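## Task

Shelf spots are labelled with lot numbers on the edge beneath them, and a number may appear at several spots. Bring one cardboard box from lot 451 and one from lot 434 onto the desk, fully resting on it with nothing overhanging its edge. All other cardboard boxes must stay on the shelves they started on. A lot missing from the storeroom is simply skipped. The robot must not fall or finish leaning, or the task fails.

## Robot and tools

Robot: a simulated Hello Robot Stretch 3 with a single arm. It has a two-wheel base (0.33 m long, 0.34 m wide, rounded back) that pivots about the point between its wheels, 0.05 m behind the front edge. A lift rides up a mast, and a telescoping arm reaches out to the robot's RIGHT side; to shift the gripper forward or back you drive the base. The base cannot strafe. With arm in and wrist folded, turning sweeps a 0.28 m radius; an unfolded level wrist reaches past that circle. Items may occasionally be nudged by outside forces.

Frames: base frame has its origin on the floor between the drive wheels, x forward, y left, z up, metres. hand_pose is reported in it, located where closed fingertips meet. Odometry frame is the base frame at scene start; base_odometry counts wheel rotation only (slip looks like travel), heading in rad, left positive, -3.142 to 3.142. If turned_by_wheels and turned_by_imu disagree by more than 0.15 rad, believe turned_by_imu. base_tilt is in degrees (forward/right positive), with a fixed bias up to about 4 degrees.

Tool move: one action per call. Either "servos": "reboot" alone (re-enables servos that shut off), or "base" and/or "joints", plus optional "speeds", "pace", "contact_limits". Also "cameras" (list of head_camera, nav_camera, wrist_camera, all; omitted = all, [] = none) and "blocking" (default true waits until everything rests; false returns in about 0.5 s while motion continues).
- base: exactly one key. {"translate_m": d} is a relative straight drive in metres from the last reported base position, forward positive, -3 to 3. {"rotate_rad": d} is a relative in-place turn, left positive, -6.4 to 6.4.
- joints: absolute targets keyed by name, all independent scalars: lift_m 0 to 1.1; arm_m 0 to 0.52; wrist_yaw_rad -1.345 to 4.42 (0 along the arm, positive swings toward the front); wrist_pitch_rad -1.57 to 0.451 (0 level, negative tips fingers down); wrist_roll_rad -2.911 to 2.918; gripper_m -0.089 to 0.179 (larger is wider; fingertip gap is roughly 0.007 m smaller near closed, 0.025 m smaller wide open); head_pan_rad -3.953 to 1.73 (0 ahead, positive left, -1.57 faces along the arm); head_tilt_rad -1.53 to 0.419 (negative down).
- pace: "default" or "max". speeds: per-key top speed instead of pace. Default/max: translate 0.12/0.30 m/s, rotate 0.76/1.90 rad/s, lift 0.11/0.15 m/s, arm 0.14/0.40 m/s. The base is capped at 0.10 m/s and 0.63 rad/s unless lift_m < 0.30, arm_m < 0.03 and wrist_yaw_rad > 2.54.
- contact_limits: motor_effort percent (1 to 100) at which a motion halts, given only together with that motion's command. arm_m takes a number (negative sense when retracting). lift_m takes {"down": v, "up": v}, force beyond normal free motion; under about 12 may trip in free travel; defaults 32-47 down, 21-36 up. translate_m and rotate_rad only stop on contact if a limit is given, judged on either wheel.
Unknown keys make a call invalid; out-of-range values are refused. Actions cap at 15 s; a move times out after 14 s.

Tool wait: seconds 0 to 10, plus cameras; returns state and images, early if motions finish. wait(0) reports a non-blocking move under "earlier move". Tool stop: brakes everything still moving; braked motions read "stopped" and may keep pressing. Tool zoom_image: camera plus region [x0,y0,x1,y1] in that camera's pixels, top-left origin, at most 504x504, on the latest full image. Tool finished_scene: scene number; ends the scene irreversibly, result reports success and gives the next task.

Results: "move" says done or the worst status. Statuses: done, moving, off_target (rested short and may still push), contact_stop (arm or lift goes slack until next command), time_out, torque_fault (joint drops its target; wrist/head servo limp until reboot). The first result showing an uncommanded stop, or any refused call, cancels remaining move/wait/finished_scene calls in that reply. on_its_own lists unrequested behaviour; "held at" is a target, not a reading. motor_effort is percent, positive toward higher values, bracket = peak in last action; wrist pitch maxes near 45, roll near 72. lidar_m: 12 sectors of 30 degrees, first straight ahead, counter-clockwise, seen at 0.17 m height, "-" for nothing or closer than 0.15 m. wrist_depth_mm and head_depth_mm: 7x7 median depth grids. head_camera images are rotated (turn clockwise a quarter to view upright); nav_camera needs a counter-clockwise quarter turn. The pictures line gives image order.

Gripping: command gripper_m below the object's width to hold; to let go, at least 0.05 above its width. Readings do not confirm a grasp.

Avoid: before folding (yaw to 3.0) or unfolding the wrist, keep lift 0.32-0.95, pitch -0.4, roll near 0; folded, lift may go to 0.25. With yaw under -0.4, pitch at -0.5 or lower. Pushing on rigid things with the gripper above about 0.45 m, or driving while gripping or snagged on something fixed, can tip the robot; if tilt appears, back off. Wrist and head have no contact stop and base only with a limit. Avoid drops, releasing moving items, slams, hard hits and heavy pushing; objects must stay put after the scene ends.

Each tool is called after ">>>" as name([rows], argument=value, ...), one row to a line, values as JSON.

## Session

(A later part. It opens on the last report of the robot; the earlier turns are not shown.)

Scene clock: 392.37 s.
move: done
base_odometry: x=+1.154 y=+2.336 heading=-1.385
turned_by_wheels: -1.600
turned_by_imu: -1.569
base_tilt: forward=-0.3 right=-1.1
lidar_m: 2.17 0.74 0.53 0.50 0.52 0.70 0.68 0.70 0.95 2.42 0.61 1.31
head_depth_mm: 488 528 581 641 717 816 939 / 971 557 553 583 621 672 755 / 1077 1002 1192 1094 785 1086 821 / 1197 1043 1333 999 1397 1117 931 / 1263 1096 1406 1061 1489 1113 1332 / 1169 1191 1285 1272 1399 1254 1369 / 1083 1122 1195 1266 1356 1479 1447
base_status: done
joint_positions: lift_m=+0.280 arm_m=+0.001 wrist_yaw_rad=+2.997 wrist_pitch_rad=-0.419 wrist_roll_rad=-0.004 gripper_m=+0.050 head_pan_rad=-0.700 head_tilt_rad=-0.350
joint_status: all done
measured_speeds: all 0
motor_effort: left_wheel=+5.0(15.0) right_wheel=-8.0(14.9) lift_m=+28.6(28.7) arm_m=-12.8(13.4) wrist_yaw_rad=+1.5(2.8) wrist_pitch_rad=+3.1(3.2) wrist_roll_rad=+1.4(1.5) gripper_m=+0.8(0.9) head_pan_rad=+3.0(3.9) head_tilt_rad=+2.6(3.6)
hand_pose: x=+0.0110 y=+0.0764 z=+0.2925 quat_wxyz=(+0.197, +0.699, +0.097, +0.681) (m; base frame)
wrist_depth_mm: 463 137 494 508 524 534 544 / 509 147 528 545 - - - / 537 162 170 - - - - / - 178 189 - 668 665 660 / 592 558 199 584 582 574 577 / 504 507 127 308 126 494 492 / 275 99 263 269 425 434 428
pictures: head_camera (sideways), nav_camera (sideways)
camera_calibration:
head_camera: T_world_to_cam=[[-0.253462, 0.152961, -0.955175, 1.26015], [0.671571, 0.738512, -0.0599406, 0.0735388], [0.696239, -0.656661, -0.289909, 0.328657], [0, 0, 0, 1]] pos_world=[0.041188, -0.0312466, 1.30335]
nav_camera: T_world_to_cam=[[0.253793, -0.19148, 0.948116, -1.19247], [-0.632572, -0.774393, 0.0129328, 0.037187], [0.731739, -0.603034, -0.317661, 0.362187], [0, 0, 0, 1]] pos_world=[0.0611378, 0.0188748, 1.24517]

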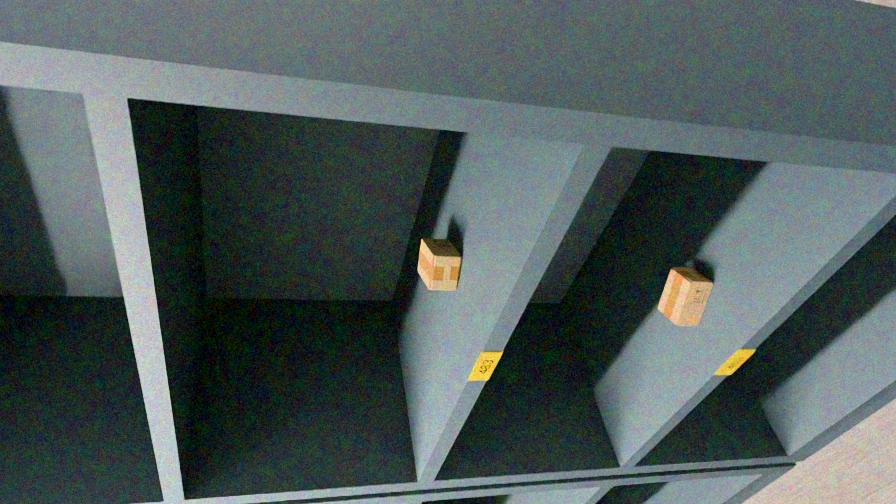

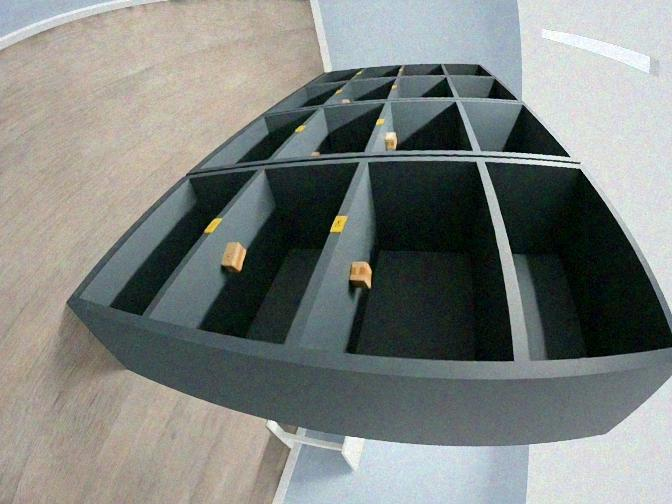

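>>> move(base={"translate_m": 0.9}, joints={"head_pan_rad": -1.2, "head_tilt_rad": -0.6}, pace="max", cameras=["nav_camera","head_camera"])

Scene clock: 411.57 s.
move: done
base_odometry: x=+1.320 y=+1.452 heading=-1.385
turned_by_wheels: +0.000
turned_by_imu: +0.001
base_tilt: forward=-0.2 right=-1.1
lidar_m: 2.24 0.77 0.55 0.53 0.54 0.73 1.57 0.71 0.72 0.93 0.57 1.29
head_depth_mm: 728 789 842 599 1025 884 755 / 752 817 863 594 1057 879 785 / 777 848 888 587 1092 873 1088 / 749 832 827 610 1079 869 1122 / 587 641 708 634 894 858 1102 / 484 519 563 607 720 835 1002 / 444 497 558 641 958 931 1158
base_status: done
joint_positions: lift_m=+0.280 arm_m=+0.001 wrist_yaw_rad=+2.998 wrist_pitch_rad=-0.419 wrist_roll_rad=-0.004 gripper_m=+0.050 head_pan_rad=-1.200 head_tilt_rad=-0.602
joint_status: all done
measured_speeds: all 0
motor_effort: left_wheel=+6.5(13.0) right_wheel=+0.7(14.3) lift_m=+30.6(30.6) arm_m=-7.8(11.5) wrist_yaw_rad=+1.4(3.2) wrist_pitch_rad=+3.0(3.1) wrist_roll_rad=+1.4(1.8) gripper_m=+0.6(1.0) head_pan_rad=+3.2(4.5) head_tilt_rad=+2.3(7.0)
hand_pose: x=+0.0110 y=+0.0764 z=+0.2925 quat_wxyz=(+0.197, +0.699, +0.097, +0.681) (m; base frame)
wrist_depth_mm: 486 137 506 534 533 - - / 527 148 538 - - - - / - 162 170 - - - - / - 179 189 681 675 671 687 / 596 572 200 583 584 578 578 / 506 504 127 309 125 498 488 / 274 99 262 269 423 431 429
pictures: head_camera (sideways), nav_camera (sideways)
camera_calibration:
head_camera: T_world_to_cam=[[-0.232244, 0.469911, -0.851614, 1.12489], [0.937607, 0.341085, -0.067488, 0.0818057], [0.25876, -0.814153, -0.519807, 0.630447], [0, 0, 0, 1]] pos_world=[0.0214141, -0.0432228, 1.29121]
nav_camera: T_world_to_cam=[[0.21319, -0.501404, 0.838537, -1.04923], [-0.925449, -0.378771, 0.00880033, 0.0443921], [0.313201, -0.777899, -0.544773, 0.660302], [0, 0, 0, 1]] pos_world=[0.0579606, 0.00437572, 1.23914]

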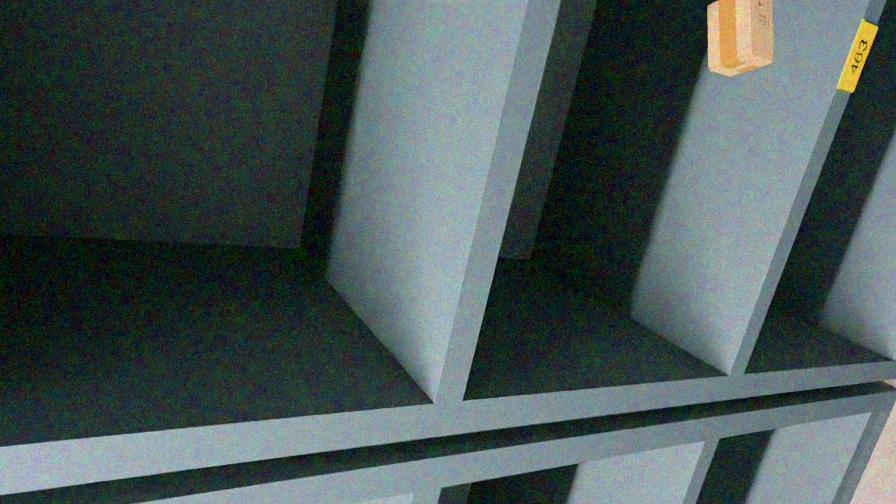

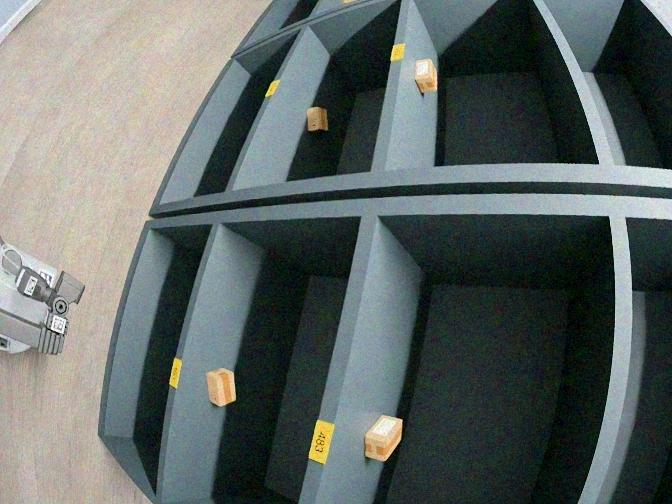

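>>> zoom_image(camera="nav_camera", region=[375, 35, 420, 75])

>>> zoom_image(camera="nav_camera", region=[255, 70, 300, 110])

>>> move(base={"translate_m": 0.9}, joints={"head_pan_rad": -1.2, "head_tilt_rad": -0.5}, pace="max", cameras=["nav_camera","head_camera"])

Scaled by 11.200 from the camera's 672x504 image, which has a finer 792x594 frame.

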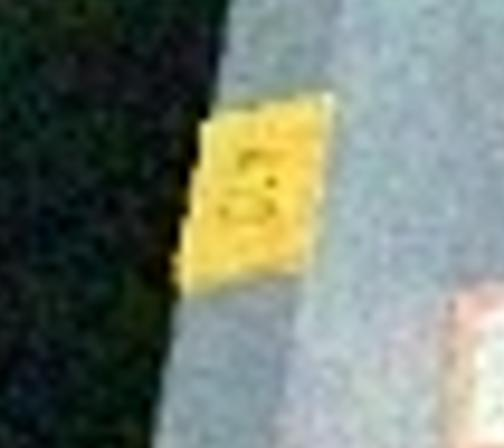

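Scaled by 11.200 from the camera's 672x504 image, which has a finer 792x594 frame.

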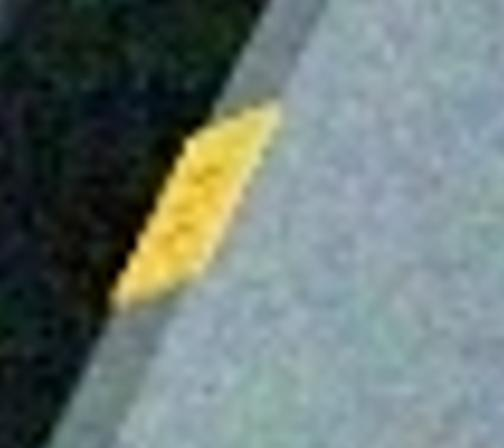

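Scene clock: 425.27 s.
move: done
base_odometry: x=+1.486 y=+0.567 heading=-1.385
turned_by_wheels: +0.000
turned_by_imu: +0.001
base_tilt: forward=-0.4 right=-1.1
lidar_m: 2.28 0.80 0.58 0.55 0.57 0.76 1.97 0.66 0.66 0.91 0.58 0.63
head_depth_mm: 711 763 822 738 512 966 783 / 734 790 853 731 532 962 782 / 761 819 886 724 552 952 778 / 781 845 917 716 574 948 774 / 660 723 786 709 867 914 792 / 553 585 626 636 701 786 807 / 469 493 528 574 639 724 834
base_status: done
joint_positions: lift_m=+0.280 arm_m=+0.001 wrist_yaw_rad=+2.998 wrist_pitch_rad=-0.419 wrist_roll_rad=-0.004 gripper_m=+0.050 head_pan_rad=-1.200 head_tilt_rad=-0.499
joint_status: all done
measured_speeds: all 0
motor_effort: left_wheel=+4.2(14.7) right_wheel=+4.1(14.5) lift_m=+25.3(31.8) arm_m=-3.6(6.7) wrist_yaw_rad=+2.0(3.6) wrist_pitch_rad=+3.0(3.1) wrist_roll_rad=+1.3(1.7) gripper_m=-0.2(1.1) head_pan_rad=+2.9(4.4) head_tilt_rad=-4.6(5.3)
hand_pose: x=+0.0110 y=+0.0764 z=+0.2925 quat_wxyz=(+0.197, +0.699, +0.098, +0.681) (m; base frame)
wrist_depth_mm: 501 138 525 536 - - - / 535 148 - - - - - / - 162 170 - - - - / - 182 188 677 679 692 697 / 592 578 199 584 579 584 581 / 508 508 127 309 125 494 496 / 275 99 264 268 424 433 429
pictures: head_camera (sideways), nav_camera (sideways)
camera_calibration:
head_camera: T_world_to_cam=[[-0.199515, 0.385217, -0.901, 1.18906], [0.939973, 0.335018, -0.0649102, 0.0783833], [0.276847, -0.859867, -0.428935, 0.512165], [0, 0, 0, 1]] pos_world=[0.0217658, -0.0439124, 1.29612]
nav_camera: T_world_to_cam=[[0.180902, -0.417963, 0.89027, -1.11657], [-0.925696, -0.378121, 0.0105808, 0.0420528], [0.332208, -0.826034, -0.455309, 0.543719], [0, 0, 0, 1]] pos_world=[0.0602898, -0.00165218, 1.24116]

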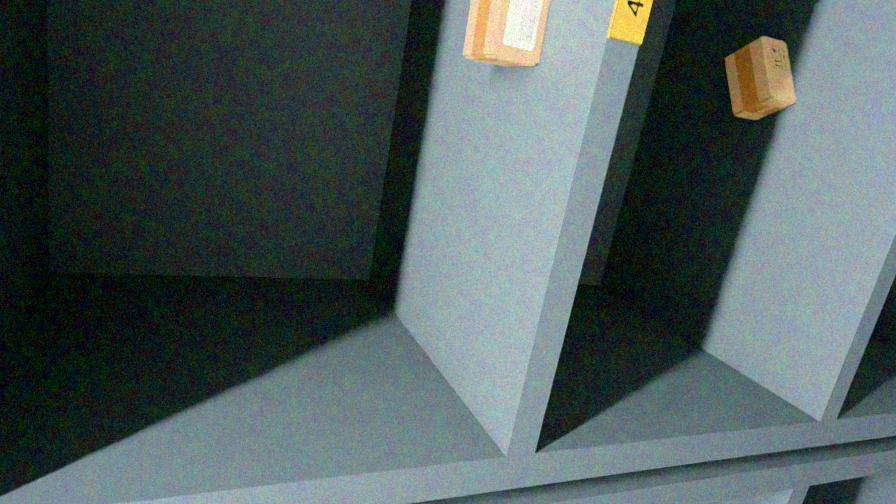

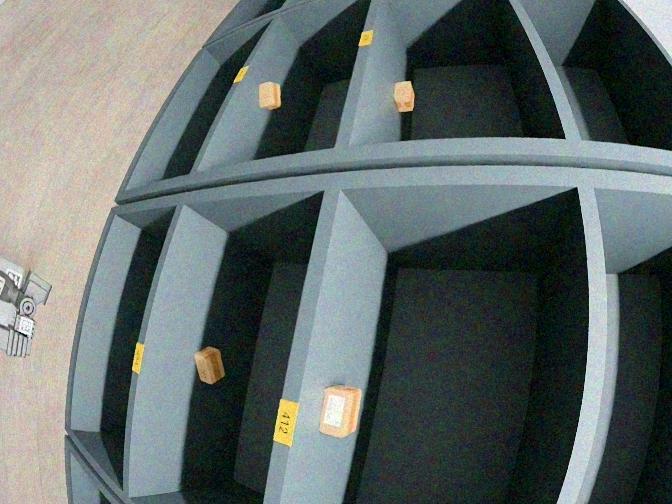

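>>> move(base={"translate_m":0.45}, joints={"head_pan_rad":-1.2,"head_tilt_rad":-0.5}, pace="max")

Scene clock: 474.27 s.
move: done
base_odometry: x=+1.569 y=+0.125 heading=-1.385
turned_by_wheels: +0.000
turned_by_imu: +0.000
base_tilt: forward=-0.1 right=-1.3
lidar_m: 1.83 0.82 0.59 0.56 0.58 0.78 1.93 1.02 0.94 0.45 0.92 0.96
head_depth_mm: 703 749 784 423 467 517 571 / 727 779 840 731 509 860 613 / 746 808 875 721 549 954 777 / 775 840 909 713 571 948 770 / 802 869 936 705 1080 943 785 / 833 905 981 698 1114 904 809 / 869 946 1006 691 1152 932 1117
base_status: done
joint_positions: lift_m=+0.280 arm_m=+0.001 wrist_yaw_rad=+2.998 wrist_pitch_rad=-0.419 wrist_roll_rad=-0.004 gripper_m=+0.050 head_pan_rad=-1.200 head_tilt_rad=-0.501
joint_status: all done
measured_speeds: all 0
motor_effort: left_wheel=+5.1(15.3) right_wheel=+2.9(11.4) lift_m=+28.9(30.8) arm_m=+0.5(1.9) wrist_yaw_rad=+0.9(2.8) wrist_pitch_rad=+3.1(3.1) wrist_roll_rad=+1.3(1.6) gripper_m=+0.6(1.2) head_pan_rad=+1.9(2.7) head_tilt_rad=-3.1(4.9)
hand_pose: x=+0.0110 y=+0.0764 z=+0.2925 quat_wxyz=(+0.197, +0.699, +0.098, +0.681) (m; base frame)
wrist_depth_mm: 511 137 538 544 - - - / - 148 - - - - - / - 162 170 - - - - / - 183 188 681 677 698 703 / 601 573 199 583 582 583 579 / 512 507 127 307 125 496 494 / 274 99 263 268 421 432 429
pictures: head_camera (sideways), nav_camera (sideways), wrist_camera
camera_calibration:
head_camera: T_world_to_cam=[[-0.20003, 0.386558, -0.900312, 1.18823], [0.939945, 0.335088, -0.0649622, 0.0784545], [0.276572, -0.859237, -0.430371, 0.514065], [0, 0, 0, 1]] pos_world=[0.0217635, -0.0439065, 1.29611]
nav_camera: T_world_to_cam=[[0.181353, -0.41927, 0.889564, -1.11565], [-0.92572, -0.378063, 0.0105349, 0.0420564], [0.331894, -0.825398, -0.456689, 0.545568], [0, 0, 0, 1]] pos_world=[0.0601876, -0.00154759, 1.24115]
wrist_camera: T_world_to_cam=[[0.9942, -0.105349, -0.0216336, 0.0100979], [-0.078766, -0.576292, -0.813439, 0.315339], [0.0732274, 0.810425, -0.581248, 0.273441], [0, 0, 0, 1]] pos_world=[-0.0052247, -0.0388123, 0.415665]

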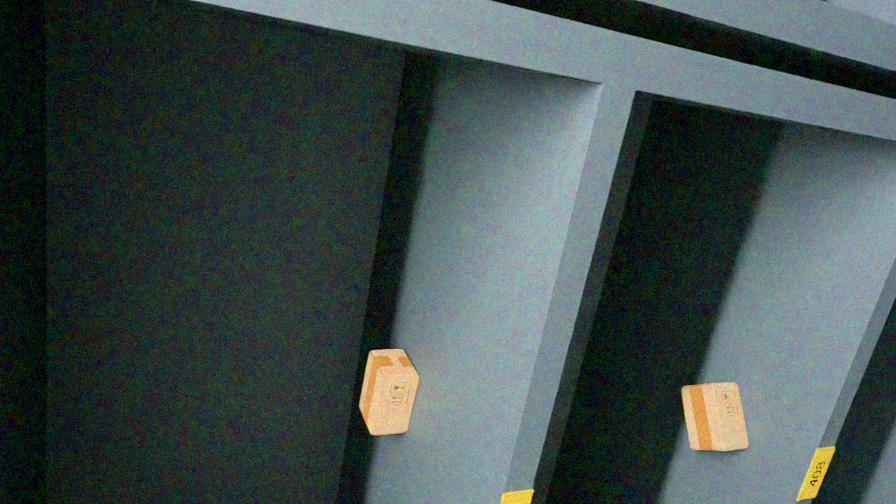

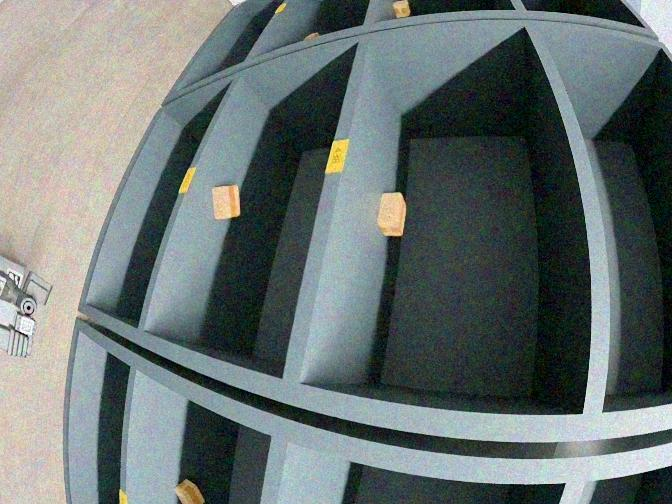

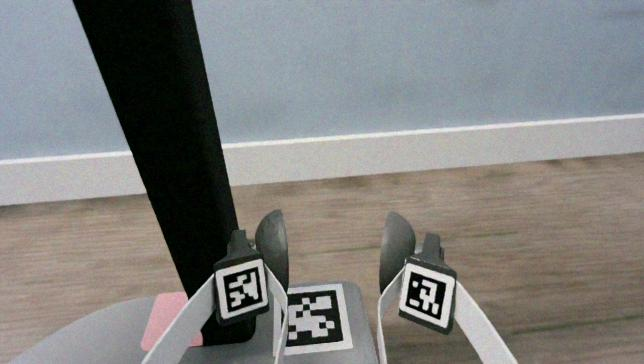

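>>> zoom_image(camera="nav_camera", region=[318, 135, 358, 175])

>>> zoom_image(camera="nav_camera", region=[168, 162, 208, 202])

>>> zoom_image(camera="head_camera", region=[790, 440, 850, 504])

>>> zoom_image(camera="nav_camera", region=[262, 0, 302, 30])

>>> zoom_image(camera="nav_camera", region=[104, 474, 144, 504])

Scaled by 12.600 from the camera's 672x504 image, which has a finer 792x594 frame.

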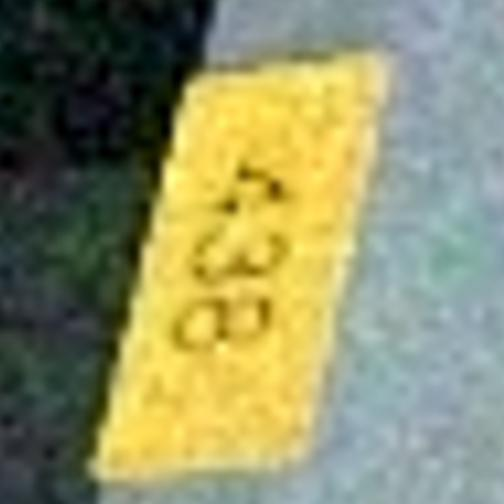

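Scaled by 12.600 from the camera's 672x504 image, which has a finer 792x594 frame.

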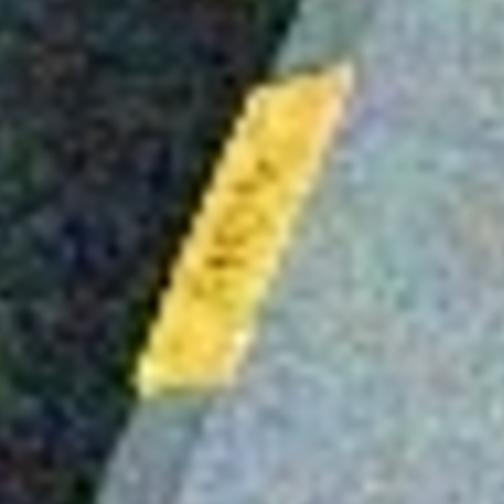

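Scaled by 7.875 from the camera's 896x504 image, which has a finer 1280x720 frame.

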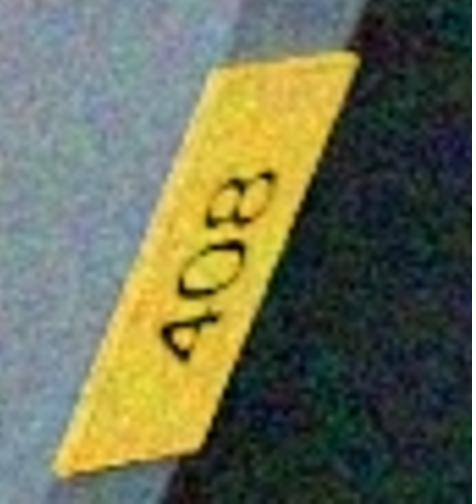

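Scaled by 12.600 from the camera's 672x504 image, which has a finer 792x594 frame.

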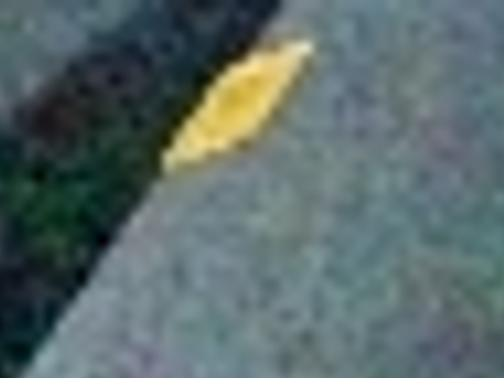

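Scaled by 12.600 from the camera's 672x504 image, which has a finer 792x594 frame.

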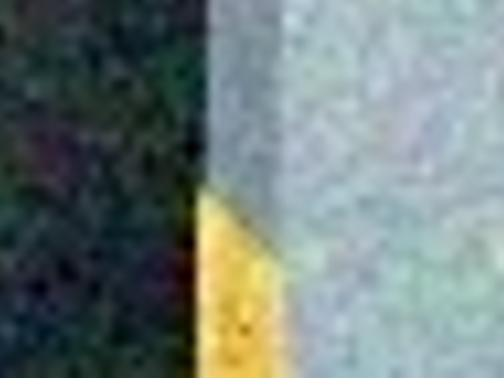

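>>> move(base={"translate_m":0.75}, joints={"head_pan_rad":-2.2,"head_tilt_rad":-0.5}, pace="max", blocking=false, cameras=[])

>>> wait(seconds=0.8, cameras=["head_camera","nav_camera"])

Scene clock: 492.63 s.
move: moving
base_odometry: x=+1.576 y=+0.088 heading=-1.385
turned_by_wheels: +0.000
turned_by_imu: +0.000
base_tilt: forward=+0.1 right=+0.1
lidar_m: 1.79 0.82 0.59 0.56 0.58 0.78 1.95 1.06 0.94 0.45 0.93 0.92
head_depth_mm: 830 1036 1072 905 1181 1235 1293 / 856 1113 1171 780 1250 1028 1246 / 884 1045 1117 722 1242 957 1199 / 877 967 1030 715 1182 946 1139 / 824 903 965 708 1083 944 794 / 782 845 913 701 561 940 766 / 738 794 850 618 488 537 614
base_status: translate_m moving
joint_positions: lift_m=+0.280 arm_m=+0.001 wrist_yaw_rad=+2.998 wrist_pitch_rad=-0.419 wrist_roll_rad=-0.004 gripper_m=+0.050 head_pan_rad=-2.193 head_tilt_rad=-0.501
joint_status: head_pan_rad moving; head_tilt_rad moving
measured_speeds: translate_m=+0.146 rotate_rad=-0.001 lift_m=+0.000 arm_m=+0.000 wrist_yaw_rad=+0.000 wrist_pitch_rad=+0.000 wrist_roll_rad=+0.000 head_pan_rad=-1.175 head_tilt_rad=+0.000
motor_effort: left_wheel=+10.7(12.5) right_wheel=+13.0(13.5) lift_m=+27.8(28.0) arm_m=+2.9(2.9) wrist_yaw_rad=+0.4(2.4) wrist_pitch_rad=+3.0(3.1) wrist_roll_rad=+1.2(1.8) gripper_m=+0.0(1.1) head_pan_rad=-1.4(5.0) head_tilt_rad=-4.5(5.4)
hand_pose: x=+0.0109 y=+0.0764 z=+0.2925 quat_wxyz=(+0.196, +0.699, +0.098, +0.681) (m; base frame)
wrist_depth_mm: 518 137 533 - - - - / - 147 - - - - - / - 162 170 - - - - / - 183 189 680 680 683 689 / 596 570 199 587 582 576 574 / 510 505 127 309 125 494 490 / 274 99 264 268 424 434 430
pictures: none
No camera images: "cameras" was empty.

Scene clock: 493.43 s.
earlier move: moving
base_odometry: x=+1.613 y=-0.109 heading=-1.385
turned_by_wheels: +0.000
turned_by_imu: +0.000
base_tilt: forward=-0.1 right=-0.7
lidar_m: 1.59 0.83 0.59 0.57 0.58 0.78 2.04 1.24 0.50 0.80 0.88 0.75
head_depth_mm: 833 1177 1198 1282 1264 1446 1329 / 859 1227 1284 842 1246 1389 1279 / 887 1119 1157 771 1232 988 1229 / 913 1023 1085 715 1179 947 1163 / 417 451 494 548 599 672 764 / 386 418 453 500 547 638 727 / 414 464 529 591 532 856 761
base_status: translate_m moving
joint_positions: lift_m=+0.280 arm_m=+0.001 wrist_yaw_rad=+2.998 wrist_pitch_rad=-0.419 wrist_roll_rad=-0.004 gripper_m=+0.050 head_pan_rad=-2.217 head_tilt_rad=-0.501
joint_status: all done
measured_speeds: translate_m=+0.294 rotate_rad=+0.000 lift_m=+0.000 arm_m=+0.000 wrist_yaw_rad=+0.000 wrist_pitch_rad=+0.000 wrist_roll_rad=+0.000 head_pan_rad=+0.024 head_tilt_rad=+0.000
motor_effort: left_wheel=+10.0(12.5) right_wheel=+4.5(14.2) lift_m=+26.7(28.0) arm_m=+3.5(3.5) wrist_yaw_rad=+0.6(2.4) wrist_pitch_rad=+3.0(3.1) wrist_roll_rad=+1.4(1.8) gripper_m=+0.8(1.1) head_pan_rad=+3.4(5.0) head_tilt_rad=-2.2(5.4)
hand_pose: x=+0.0109 y=+0.0764 z=+0.2925 quat_wxyz=(+0.196, +0.699, +0.098, +0.681) (m; base frame)
wrist_depth_mm: 525 138 535 - - - - / - 147 - - - - - / - 162 170 - - - - / - 183 189 684 672 696 699 / 597 572 199 581 579 574 575 / 505 507 127 306 125 497 486 / 275 99 262 268 422 432 428
wait: 0.80 s; no rest
pictures: head_camera (sideways), nav_camera (sideways)
camera_calibration:
head_camera: T_world_to_cam=[[0.223741, 0.37334, -0.90031, 1.18566], [0.779137, -0.623483, -0.0649174, 0.0793278], [-0.585564, -0.68694, -0.430382, 0.519306], [0, 0, 0, 1]] pos_world=[-0.0230022, -0.0364637, 1.29611]
nav_camera: T_world_to_cam=[[-0.261373, -0.37466, 0.889558, -1.11295], [-0.80824, 0.58876, 0.0104921, 0.0414852], [-0.527668, -0.716234, -0.456701, 0.550816], [0, 0, 0, 1]] pos_world=[0.0332842, -0.0468882, 1.24115]

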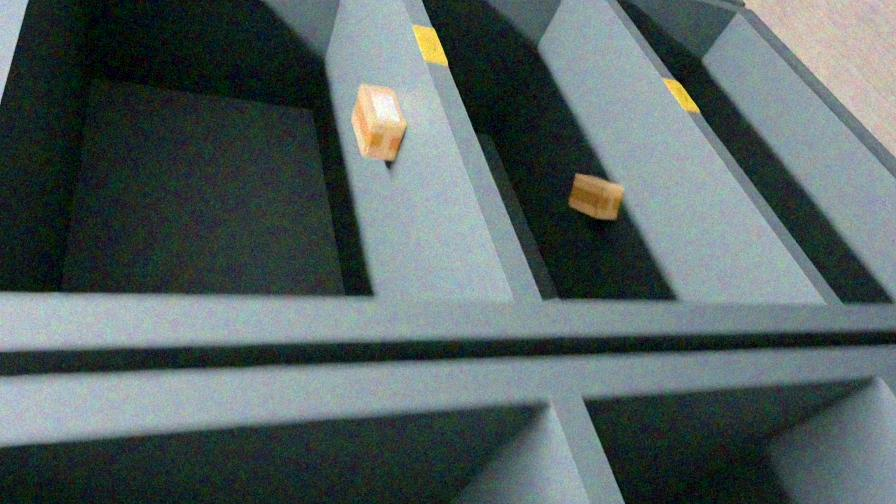

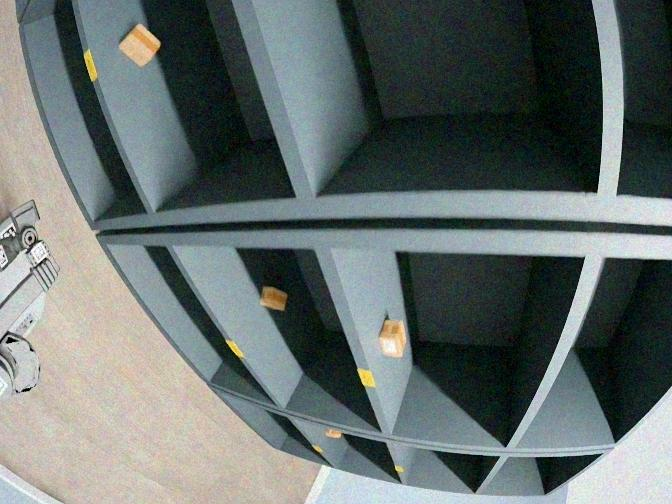

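>>> zoom_image(camera="head_camera", region=[400, 20, 460, 75])

>>> zoom_image(camera="head_camera", region=[655, 70, 705, 120])

>>> move(joints={"head_pan_rad":-0.6,"head_tilt_rad":-0.4}, pace="max", cameras=["head_camera","nav_camera"])

Scaled by 8.400 from the camera's 896x504 image, which has a finer 1280x720 frame.

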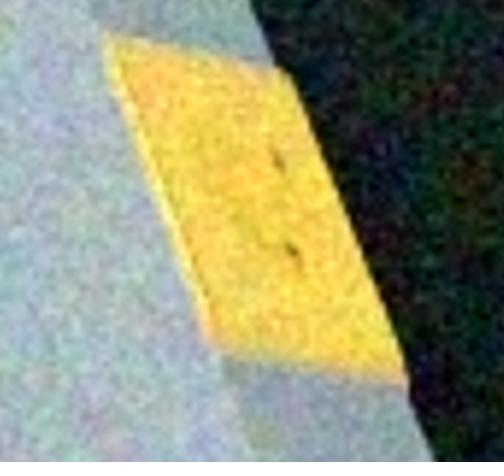

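Scaled by 10.080 from the camera's 896x504 image, which has a finer 1280x720 frame.

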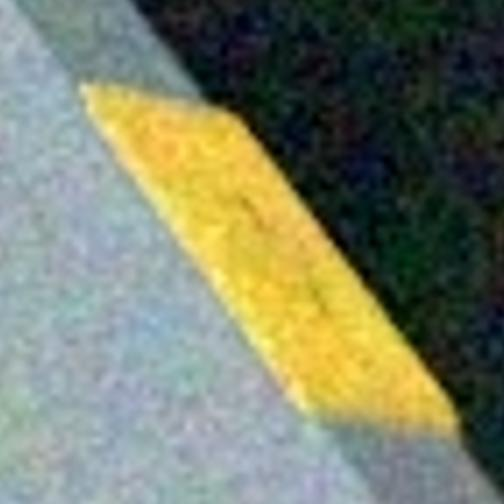

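Scene clock: 503.53 s.
earlier move: done
move: done
base_odometry: x=+1.708 y=-0.612 heading=-1.385
turned_by_wheels: +0.000
turned_by_imu: +0.001
base_tilt: forward=-0.4 right=-1.2
lidar_m: 1.08 0.84 0.61 0.58 0.60 0.80 2.09 0.85 0.92 0.44 0.44 1.12
head_depth_mm: 439 929 968 957 602 997 848 / 503 1025 1081 942 630 1060 842 / 670 1148 1226 847 702 1031 839 / 1003 1124 1225 917 1348 1053 1216 / 966 1049 1122 1079 1283 1129 1314 / 916 981 1052 1122 1222 1322 1354 / 916 962 1023 1085 1160 1250 1313
base_status: done
joint_positions: lift_m=+0.280 arm_m=+0.001 wrist_yaw_rad=+2.998 wrist_pitch_rad=-0.419 wrist_roll_rad=-0.004 gripper_m=+0.050 head_pan_rad=-0.592 head_tilt_rad=-0.400
joint_status: all done
measured_speeds: translate_m=+0.000 rotate_rad=+0.000 lift_m=+0.000 arm_m=+0.000 wrist_yaw_rad=+0.000 wrist_pitch_rad=+0.000 wrist_roll_rad=+0.000 head_pan_rad=-0.024 head_tilt_rad=+0.000
motor_effort: left_wheel=-1.1(1.7) right_wheel=+4.5(5.0) lift_m=+23.1(24.2) arm_m=+7.5(7.5) wrist_yaw_rad=+1.4(3.1) wrist_pitch_rad=+2.9(3.1) wrist_roll_rad=+1.1(1.7) gripper_m=+0.5(0.9) head_pan_rad=-3.7(5.1) head_tilt_rad=+4.5(8.1)
hand_pose: x=+0.0109 y=+0.0764 z=+0.2925 quat_wxyz=(+0.196, +0.699, +0.098, +0.681) (m; base frame)
wrist_depth_mm: 528 137 543 - - - - / - 148 - - - - - / - 161 169 - - - - / - 184 190 687 704 700 695 / 594 569 199 593 576 573 579 / 510 504 127 307 125 493 487 / 274 99 263 268 421 433 432
pictures: head_camera (sideways), nav_camera (sideways)
camera_calibration:
head_camera: T_world_to_cam=[[-0.308294, 0.151424, -0.939162, 1.23955], [0.585272, 0.808481, -0.0617704, 0.0764762], [0.749941, -0.568709, -0.337874, 0.390666], [0, 0, 0, 1]] pos_world=[0.0444102, -0.0273521, 1.30086]
nav_camera: T_world_to_cam=[[0.312501, -0.189485, 0.930827, -1.17028], [-0.54475, -0.83851, 0.0121934, 0.0376764], [0.778197, -0.510878, -0.365257, 0.42386], [0, 0, 0, 1]] pos_world=[0.0563921, 0.026382, 1.24369]

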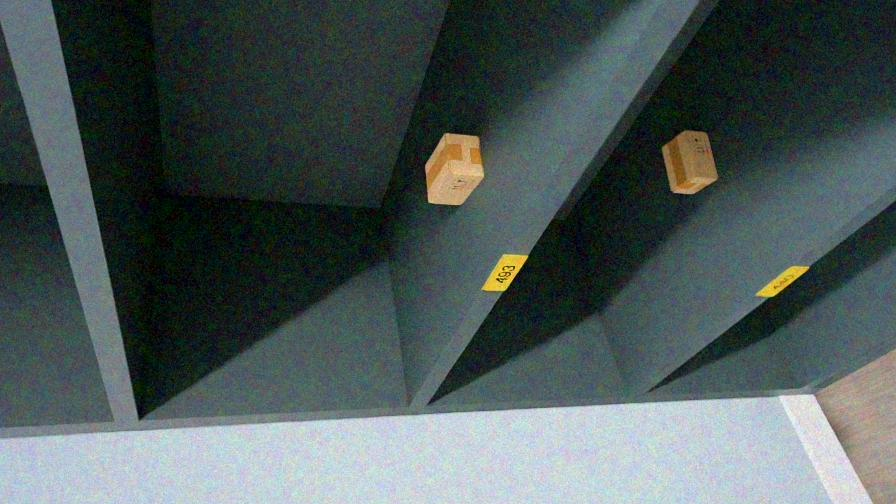

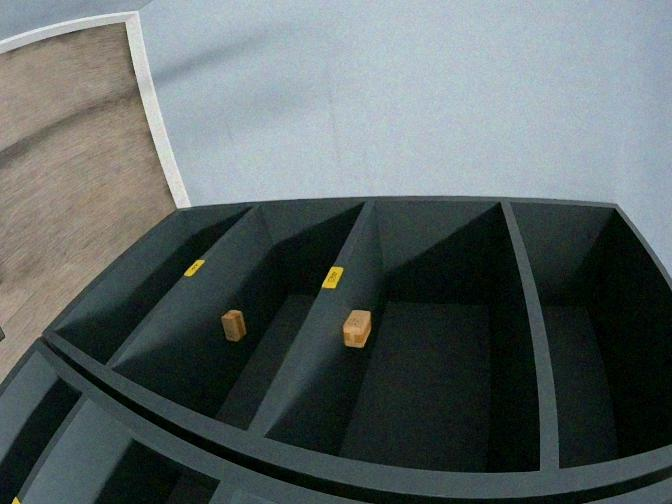

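>>> zoom_image(camera="head_camera", region=[760, 260, 810, 304])

>>> move(joints={"head_pan_rad":-2.3,"head_tilt_rad":-0.35}, pace="max", cameras=["head_camera","nav_camera"])

Scaled by 10.080 from the camera's 896x504 image, which has a finer 1280x720 frame.

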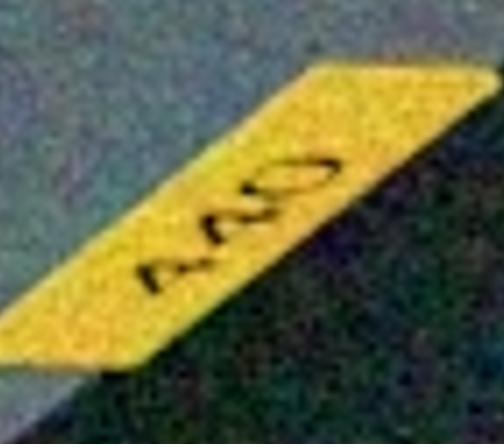

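Scene clock: 512.57 s.
move: done
base_odometry: x=+1.708 y=-0.612 heading=-1.385
turned_by_wheels: +0.000
turned_by_imu: +0.000
base_tilt: forward=-0.4 right=-1.2
lidar_m: 1.09 0.84 0.61 0.58 0.60 0.80 2.09 0.85 0.92 0.44 0.44 1.12
head_depth_mm: 704 761 836 1038 1612 1318 1455 / 738 762 804 841 902 966 1088 / 796 823 883 915 931 1012 967 / 854 907 984 994 727 1099 876 / 503 973 1043 1063 642 1112 869 / 423 890 960 969 636 1023 864 / 385 828 876 897 631 513 863
base_status: not commanded
joint_positions: lift_m=+0.280 arm_m=+0.001 wrist_yaw_rad=+2.998 wrist_pitch_rad=-0.419 wrist_roll_rad=-0.004 gripper_m=+0.050 head_pan_rad=-2.308 head_tilt_rad=-0.348
joint_status: all done
measured_speeds: translate_m=+0.000 rotate_rad=+0.000 lift_m=+0.000 arm_m=+0.000 wrist_yaw_rad=+0.000 wrist_pitch_rad=+0.000 wrist_roll_rad=+0.000 head_pan_rad=+0.024 head_tilt_rad=+0.000
motor_effort: left_wheel=-1.0(1.5) right_wheel=+4.4(5.0) lift_m=+22.7(24.0) arm_m=+10.3(10.8) wrist_yaw_rad=+1.4(3.1) wrist_pitch_rad=+3.0(3.1) wrist_roll_rad=+1.4(1.7) gripper_m=+0.6(0.9) head_pan_rad=+3.0(4.0) head_tilt_rad=+2.5(8.7)
hand_pose: x=+0.0109 y=+0.0764 z=+0.2925 quat_wxyz=(+0.196, +0.699, +0.098, +0.681) (m; base frame)
wrist_depth_mm: 538 137 539 - - - - / - 148 - - - - - / - 162 170 - - - - / - 184 189 679 707 703 698 / 594 576 199 580 578 582 571 / 510 504 127 309 125 500 495 / 274 99 262 268 423 432 427
pictures: head_camera (sideways), nav_camera (sideways)
camera_calibration:
head_camera: T_world_to_cam=[[0.161453, 0.246592, -0.955576, 1.25818], [0.71277, -0.698835, -0.0599092, 0.0733245], [-0.682563, -0.671433, -0.288592, 0.335335], [0, 0, 0, 1]] pos_world=[-0.0265128, -0.0338589, 1.30345]
nav_camera: T_world_to_cam=[[-0.199969, -0.245394, 0.948575, -1.19034], [-0.750098, 0.6612, 0.0129228, 0.0379164], [-0.630369, -0.70894, -0.316289, 0.368769], [0, 0, 0, 1]] pos_world=[0.0228698, -0.0557385, 1.24528]

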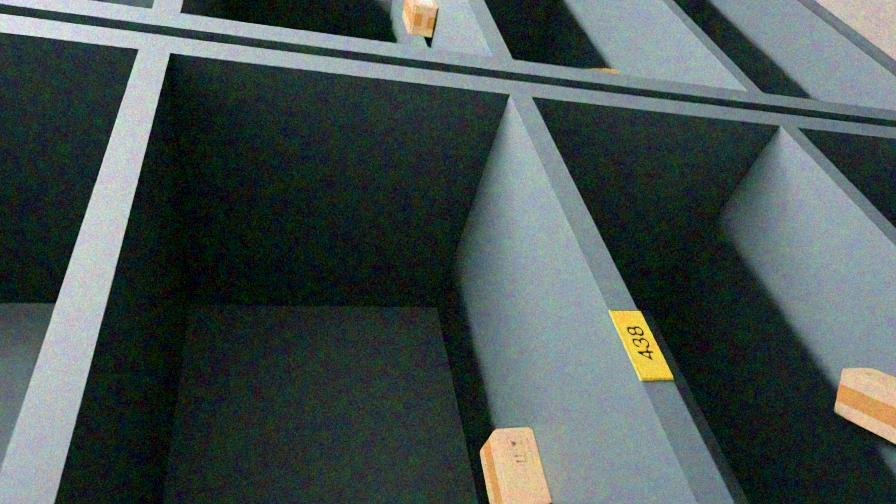

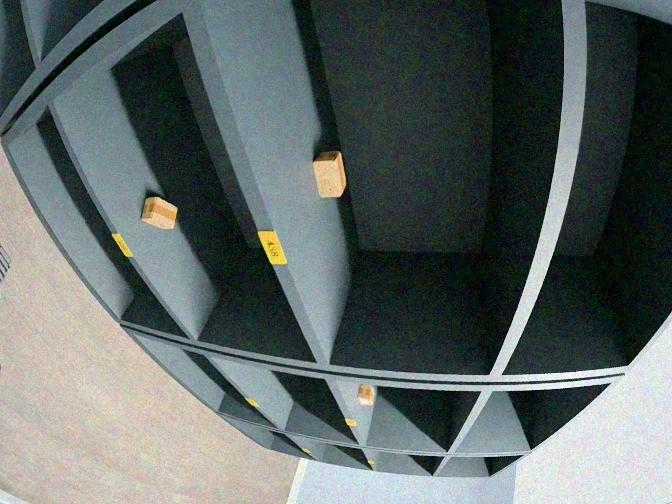

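>>> move(base={"translate_m":-1.2}, joints={"head_pan_rad":-1.65,"head_tilt_rad":-0.8}, pace="max", cameras=["head_camera","nav_camera"])

Scene clock: 526.23 s.
move: done
base_odometry: x=+1.486 y=+0.567 heading=-1.385
turned_by_wheels: +0.000
turned_by_imu: -0.001
base_tilt: forward=-0.3 right=-1.2
lidar_m: 2.27 0.80 0.57 0.55 0.57 0.76 1.97 0.67 0.66 0.91 0.58 0.63
head_depth_mm: 783 820 578 1048 923 1118 1144 / 771 808 572 1116 913 1212 1138 / 764 795 566 1074 911 1199 1140 / 756 784 548 1065 901 1200 1119 / 750 775 541 1057 896 1191 1123 / 740 762 549 1051 890 1159 1113 / 733 750 542 1041 885 1154 1097
base_status: done
joint_positions: lift_m=+0.280 arm_m=+0.001 wrist_yaw_rad=+2.998 wrist_pitch_rad=-0.419 wrist_roll_rad=-0.004 gripper_m=+0.050 head_pan_rad=-1.650 head_tilt_rad=-0.800
joint_status: all done
measured_speeds: all 0
motor_effort: left_wheel=-1.3(13.0) right_wheel=-5.3(17.3) lift_m=+27.8(31.6) arm_m=+12.7(14.0) wrist_yaw_rad=+1.3(3.3) wrist_pitch_rad=+3.0(3.1) wrist_roll_rad=+1.4(1.8) gripper_m=+0.6(0.9) head_pan_rad=-3.4(4.7) head_tilt_rad=+2.5(6.8)
hand_pose: x=+0.0109 y=+0.0764 z=+0.2925 quat_wxyz=(+0.196, +0.699, +0.098, +0.681) (m; base frame)
wrist_depth_mm: 502 137 532 542 - - - / 535 147 - - - - - / - 162 170 - - - - / - 183 188 683 672 697 697 / 599 571 199 586 577 575 576 / 509 503 127 307 125 494 489 / 275 99 262 268 424 430 429
pictures: head_camera (sideways), nav_camera (sideways)
camera_calibration:
head_camera: T_world_to_cam=[[0.00769674, 0.680654, -0.732564, 0.968264], [0.993717, -0.0870045, -0.0703987, 0.0851363], [-0.111654, -0.72742, -0.677048, 0.837331], [0, 0, 0, 1]] pos_world=[0.0014372, -0.0425544, 1.28222]
nav_camera: T_world_to_cam=[[-0.0383223, -0.69776, 0.715306, -0.887101], [-0.998179, 0.0601054, 0.00515397, 0.0495275], [-0.04659, -0.713805, -0.698793, 0.862874], [0, 0, 0, 1]] pos_world=[0.0556428, -0.00603679, 1.23726]

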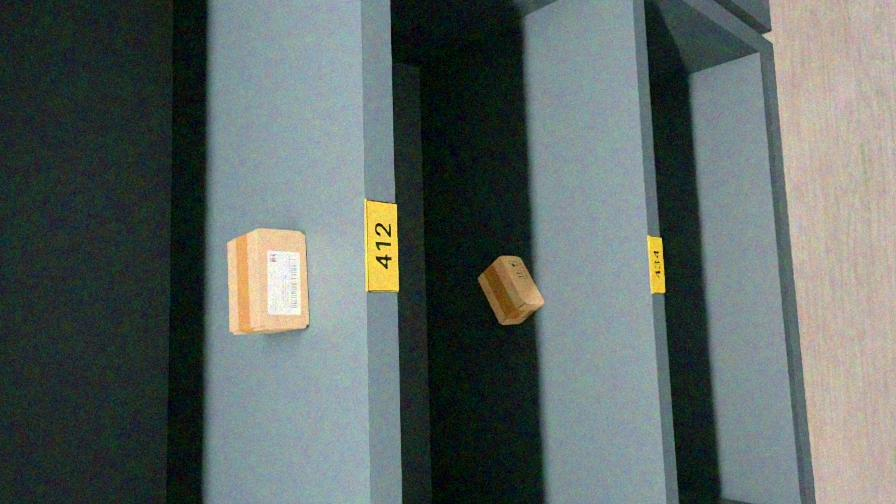

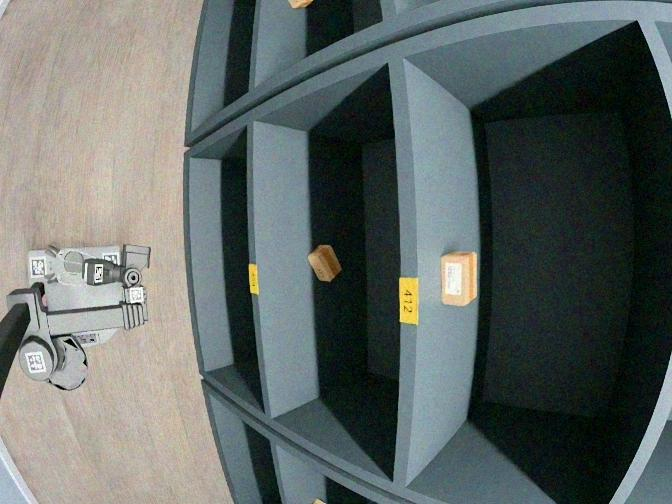

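>>> zoom_image(camera="head_camera", region=[640, 230, 680, 300])

>>> zoom_image(camera="head_camera", region=[460, 235, 570, 345])

Scaled by 7.200 from the camera's 896x504 image, which has a finer 1280x720 frame.

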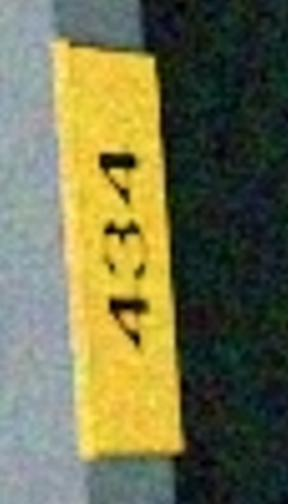

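Scaled by 4.582 from the camera's 896x504 image, which has a finer 1280x720 frame.

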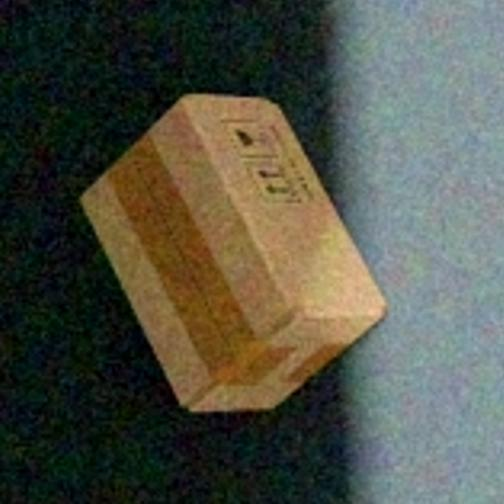

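>>> move(base={"translate_m":-0.19}, joints={"lift_m":0.58,"gripper_m":0.17}, pace="max", cameras=[])

>>> move(joints={"wrist_yaw_rad":0.558,"wrist_pitch_rad":-0.53}, cameras=["wrist_camera","head_camera"])

Scene clock: 585.70 s.
move: done
base_odometry: x=+1.451 y=+0.754 heading=-1.385
turned_by_wheels: +0.000
turned_by_imu: +0.000
base_tilt: forward=-0.2 right=-1.1
lidar_m: 1.64 0.80 0.57 0.55 0.56 0.75 1.96 1.31 0.54 0.91 0.79 0.72
head_depth_mm: 617 623 573 648 766 1223 1146 / 762 762 572 856 866 1034 1143 / 770 797 568 1074 907 1173 1134 / 759 784 561 1096 901 1196 1127 / 753 772 555 1063 896 1187 481 / 747 762 549 1050 893 1163 1116 / 740 750 535 1043 882 1152 1100
base_status: done
joint_positions: lift_m=+0.580 arm_m=+0.001 wrist_yaw_rad=+2.998 wrist_pitch_rad=-0.418 wrist_roll_rad=-0.004 gripper_m=+0.170 head_pan_rad=-1.650 head_tilt_rad=-0.800
joint_status: all done
measured_speeds: all 0
motor_effort: left_wheel=+2.7(12.6) right_wheel=-7.6(13.2) lift_m=+28.0(33.8) arm_m=+9.0(11.2) wrist_yaw_rad=+1.8(3.6) wrist_pitch_rad=+3.0(3.1) wrist_roll_rad=+1.3(1.8) gripper_m=+0.7(83.2) head_pan_rad=-2.9(3.6) head_tilt_rad=+2.3(3.3)
hand_pose: x=+0.0109 y=+0.0765 z=+0.5926 quat_wxyz=(+0.196, +0.699, +0.097, +0.681) (m; base frame)
wrist_depth_mm: 498 137 525 538 - - - / 537 148 - - - - - / - 162 170 - - - - / - 178 188 - - - - / - 147 208 - - - 888 / - 126 235 820 838 821 843 / 116 748 280 756 742 731 106
pictures: none
No camera images: "cameras" was empty.

Scene clock: 587.93 s.
move: done
base_odometry: x=+1.451 y=+0.754 heading=-1.385
turned_by_wheels: +0.000
turned_by_imu: +0.000
base_tilt: forward=-0.3 right=-1.2
lidar_m: 1.64 0.80 0.57 0.55 0.56 0.75 1.96 1.31 0.55 0.91 0.79 0.71
head_depth_mm: 616 623 574 648 768 1213 1147 / 763 764 572 861 863 1029 1138 / 768 797 567 1077 904 1178 1132 / 759 785 559 1101 899 1200 1106 / 755 772 554 1061 894 1162 512 / 743 764 549 1054 887 1158 1096 / 741 750 534 1044 883 1154 1084
base_status: not commanded
joint_positions: lift_m=+0.580 arm_m=+0.001 wrist_yaw_rad=+0.561 wrist_pitch_rad=-0.540 wrist_roll_rad=-0.004 gripper_m=+0.170 head_pan_rad=-1.650 head_tilt_rad=-0.800
joint_status: all done
measured_speeds: all 0
motor_effort: left_wheel=+2.0(3.1) right_wheel=-6.5(8.1) lift_m=+22.9(28.1) arm_m=+7.7(9.2) wrist_yaw_rad=-4.2(6.9) wrist_pitch_rad=+1.5(3.9) wrist_roll_rad=+1.5(1.8) gripper_m=+1.0(1.0) head_pan_rad=-2.6(3.3) head_tilt_rad=+2.5(2.9)
hand_pose: x=+0.0888 y=-0.3211 z=+0.5662 quat_wxyz=(+0.709, +0.370, -0.601, +0.008) (m; base frame)
wrist_depth_mm: 495 473 488 476 412 441 459 / - 446 391 367 362 361 356 / - 604 - 319 294 291 290 / - 879 - - 286 260 243 / 897 699 790 - - 140 230 / 123 141 766 - - - - / 116 685 690 665 - - 106
pictures: head_camera (sideways), wrist_camera
camera_calibration:
head_camera: T_world_to_cam=[[0.00769674, 0.680654, -0.732564, 0.968264], [0.993717, -0.0870045, -0.0703987, 0.0851363], [-0.111654, -0.72742, -0.677048, 0.837331], [0, 0, 0, 1]] pos_world=[0.0014372, -0.0425544, 1.28222]
wrist_camera: T_world_to_cam=[[-0.826923, -0.56171, -0.026094, -0.0854919], [-0.363807, 0.569809, -0.73686, 0.665078], [0.42877, -0.599833, -0.675542, 0.317984], [0, 0, 0, 1]] pos_world=[0.0349227, -0.236252, 0.70265]

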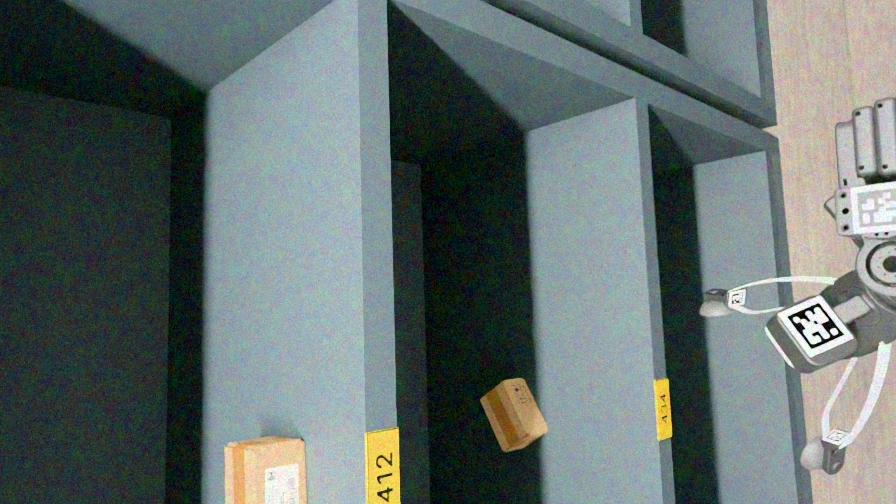

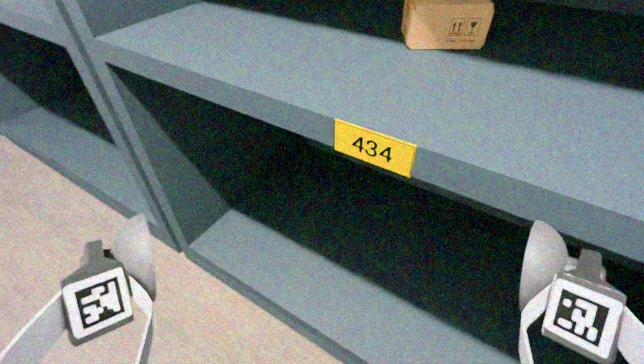

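>>> move(joints={"arm_m":0.271}, pace="max", contact_limits={"arm_m":35}, cameras=["wrist_camera"])

Scene clock: 593.47 s.
move: done
base_odometry: x=+1.451 y=+0.754 heading=-1.385
turned_by_wheels: +0.000
turned_by_imu: +0.000
base_tilt: forward=-0.4 right=-1.1
lidar_m: 1.63 0.79 0.57 0.55 0.56 0.75 1.95 1.31 0.55 0.91 0.79 0.71
head_depth_mm: 615 625 572 648 767 1219 1147 / 764 764 573 858 867 1015 1098 / 766 797 564 1078 621 513 458 / 760 784 560 1089 634 1190 1122 / 753 774 553 1057 707 1189 1117 / 746 761 549 1052 891 1165 1117 / 740 749 535 1043 887 1159 1097
base_status: not commanded
joint_positions: lift_m=+0.580 arm_m=+0.271 wrist_yaw_rad=+0.561 wrist_pitch_rad=-0.542 wrist_roll_rad=-0.004 gripper_m=+0.170 head_pan_rad=-1.650 head_tilt_rad=-0.800
joint_status: all done
measured_speeds: all 0
motor_effort: left_wheel=+2.4(3.2) right_wheel=-7.5(8.3) lift_m=+28.5(28.6) arm_m=+13.5(14.8) wrist_yaw_rad=-3.0(5.0) wrist_pitch_rad=+1.8(1.9) wrist_roll_rad=+1.5(1.7) gripper_m=+0.5(1.1) head_pan_rad=-2.9(3.0) head_tilt_rad=+1.4(2.5)
contact_limits: arm_m 35 (drawing in: default 31, maximum 55; extending or still: default 40, maximum 69)
hand_pose: x=+0.0886 y=-0.5914 z=+0.5659 quat_wxyz=(+0.709, +0.371, -0.600, +0.007) (m; base frame)
wrist_depth_mm: 433 472 482 452 - - - / 378 373 368 255 358 342 330 / 302 298 286 228 290 287 285 / 251 249 247 246 244 249 240 / 216 214 213 212 211 209 208 / 117 141 187 186 184 179 182 / 161 163 167 166 165 161 106
pictures: wrist_camera
camera_calibration:
wrist_camera: T_world_to_cam=[[-0.827128, -0.561403, -0.0261827, -0.237297], [-0.364173, 0.570864, -0.735861, 0.818876], [0.428062, -0.599117, -0.676626, 0.156785], [0, 0, 0, 1]] pos_world=[0.034824, -0.506754, 0.702451]

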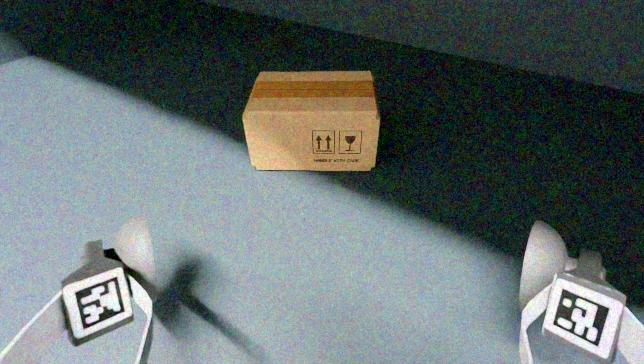

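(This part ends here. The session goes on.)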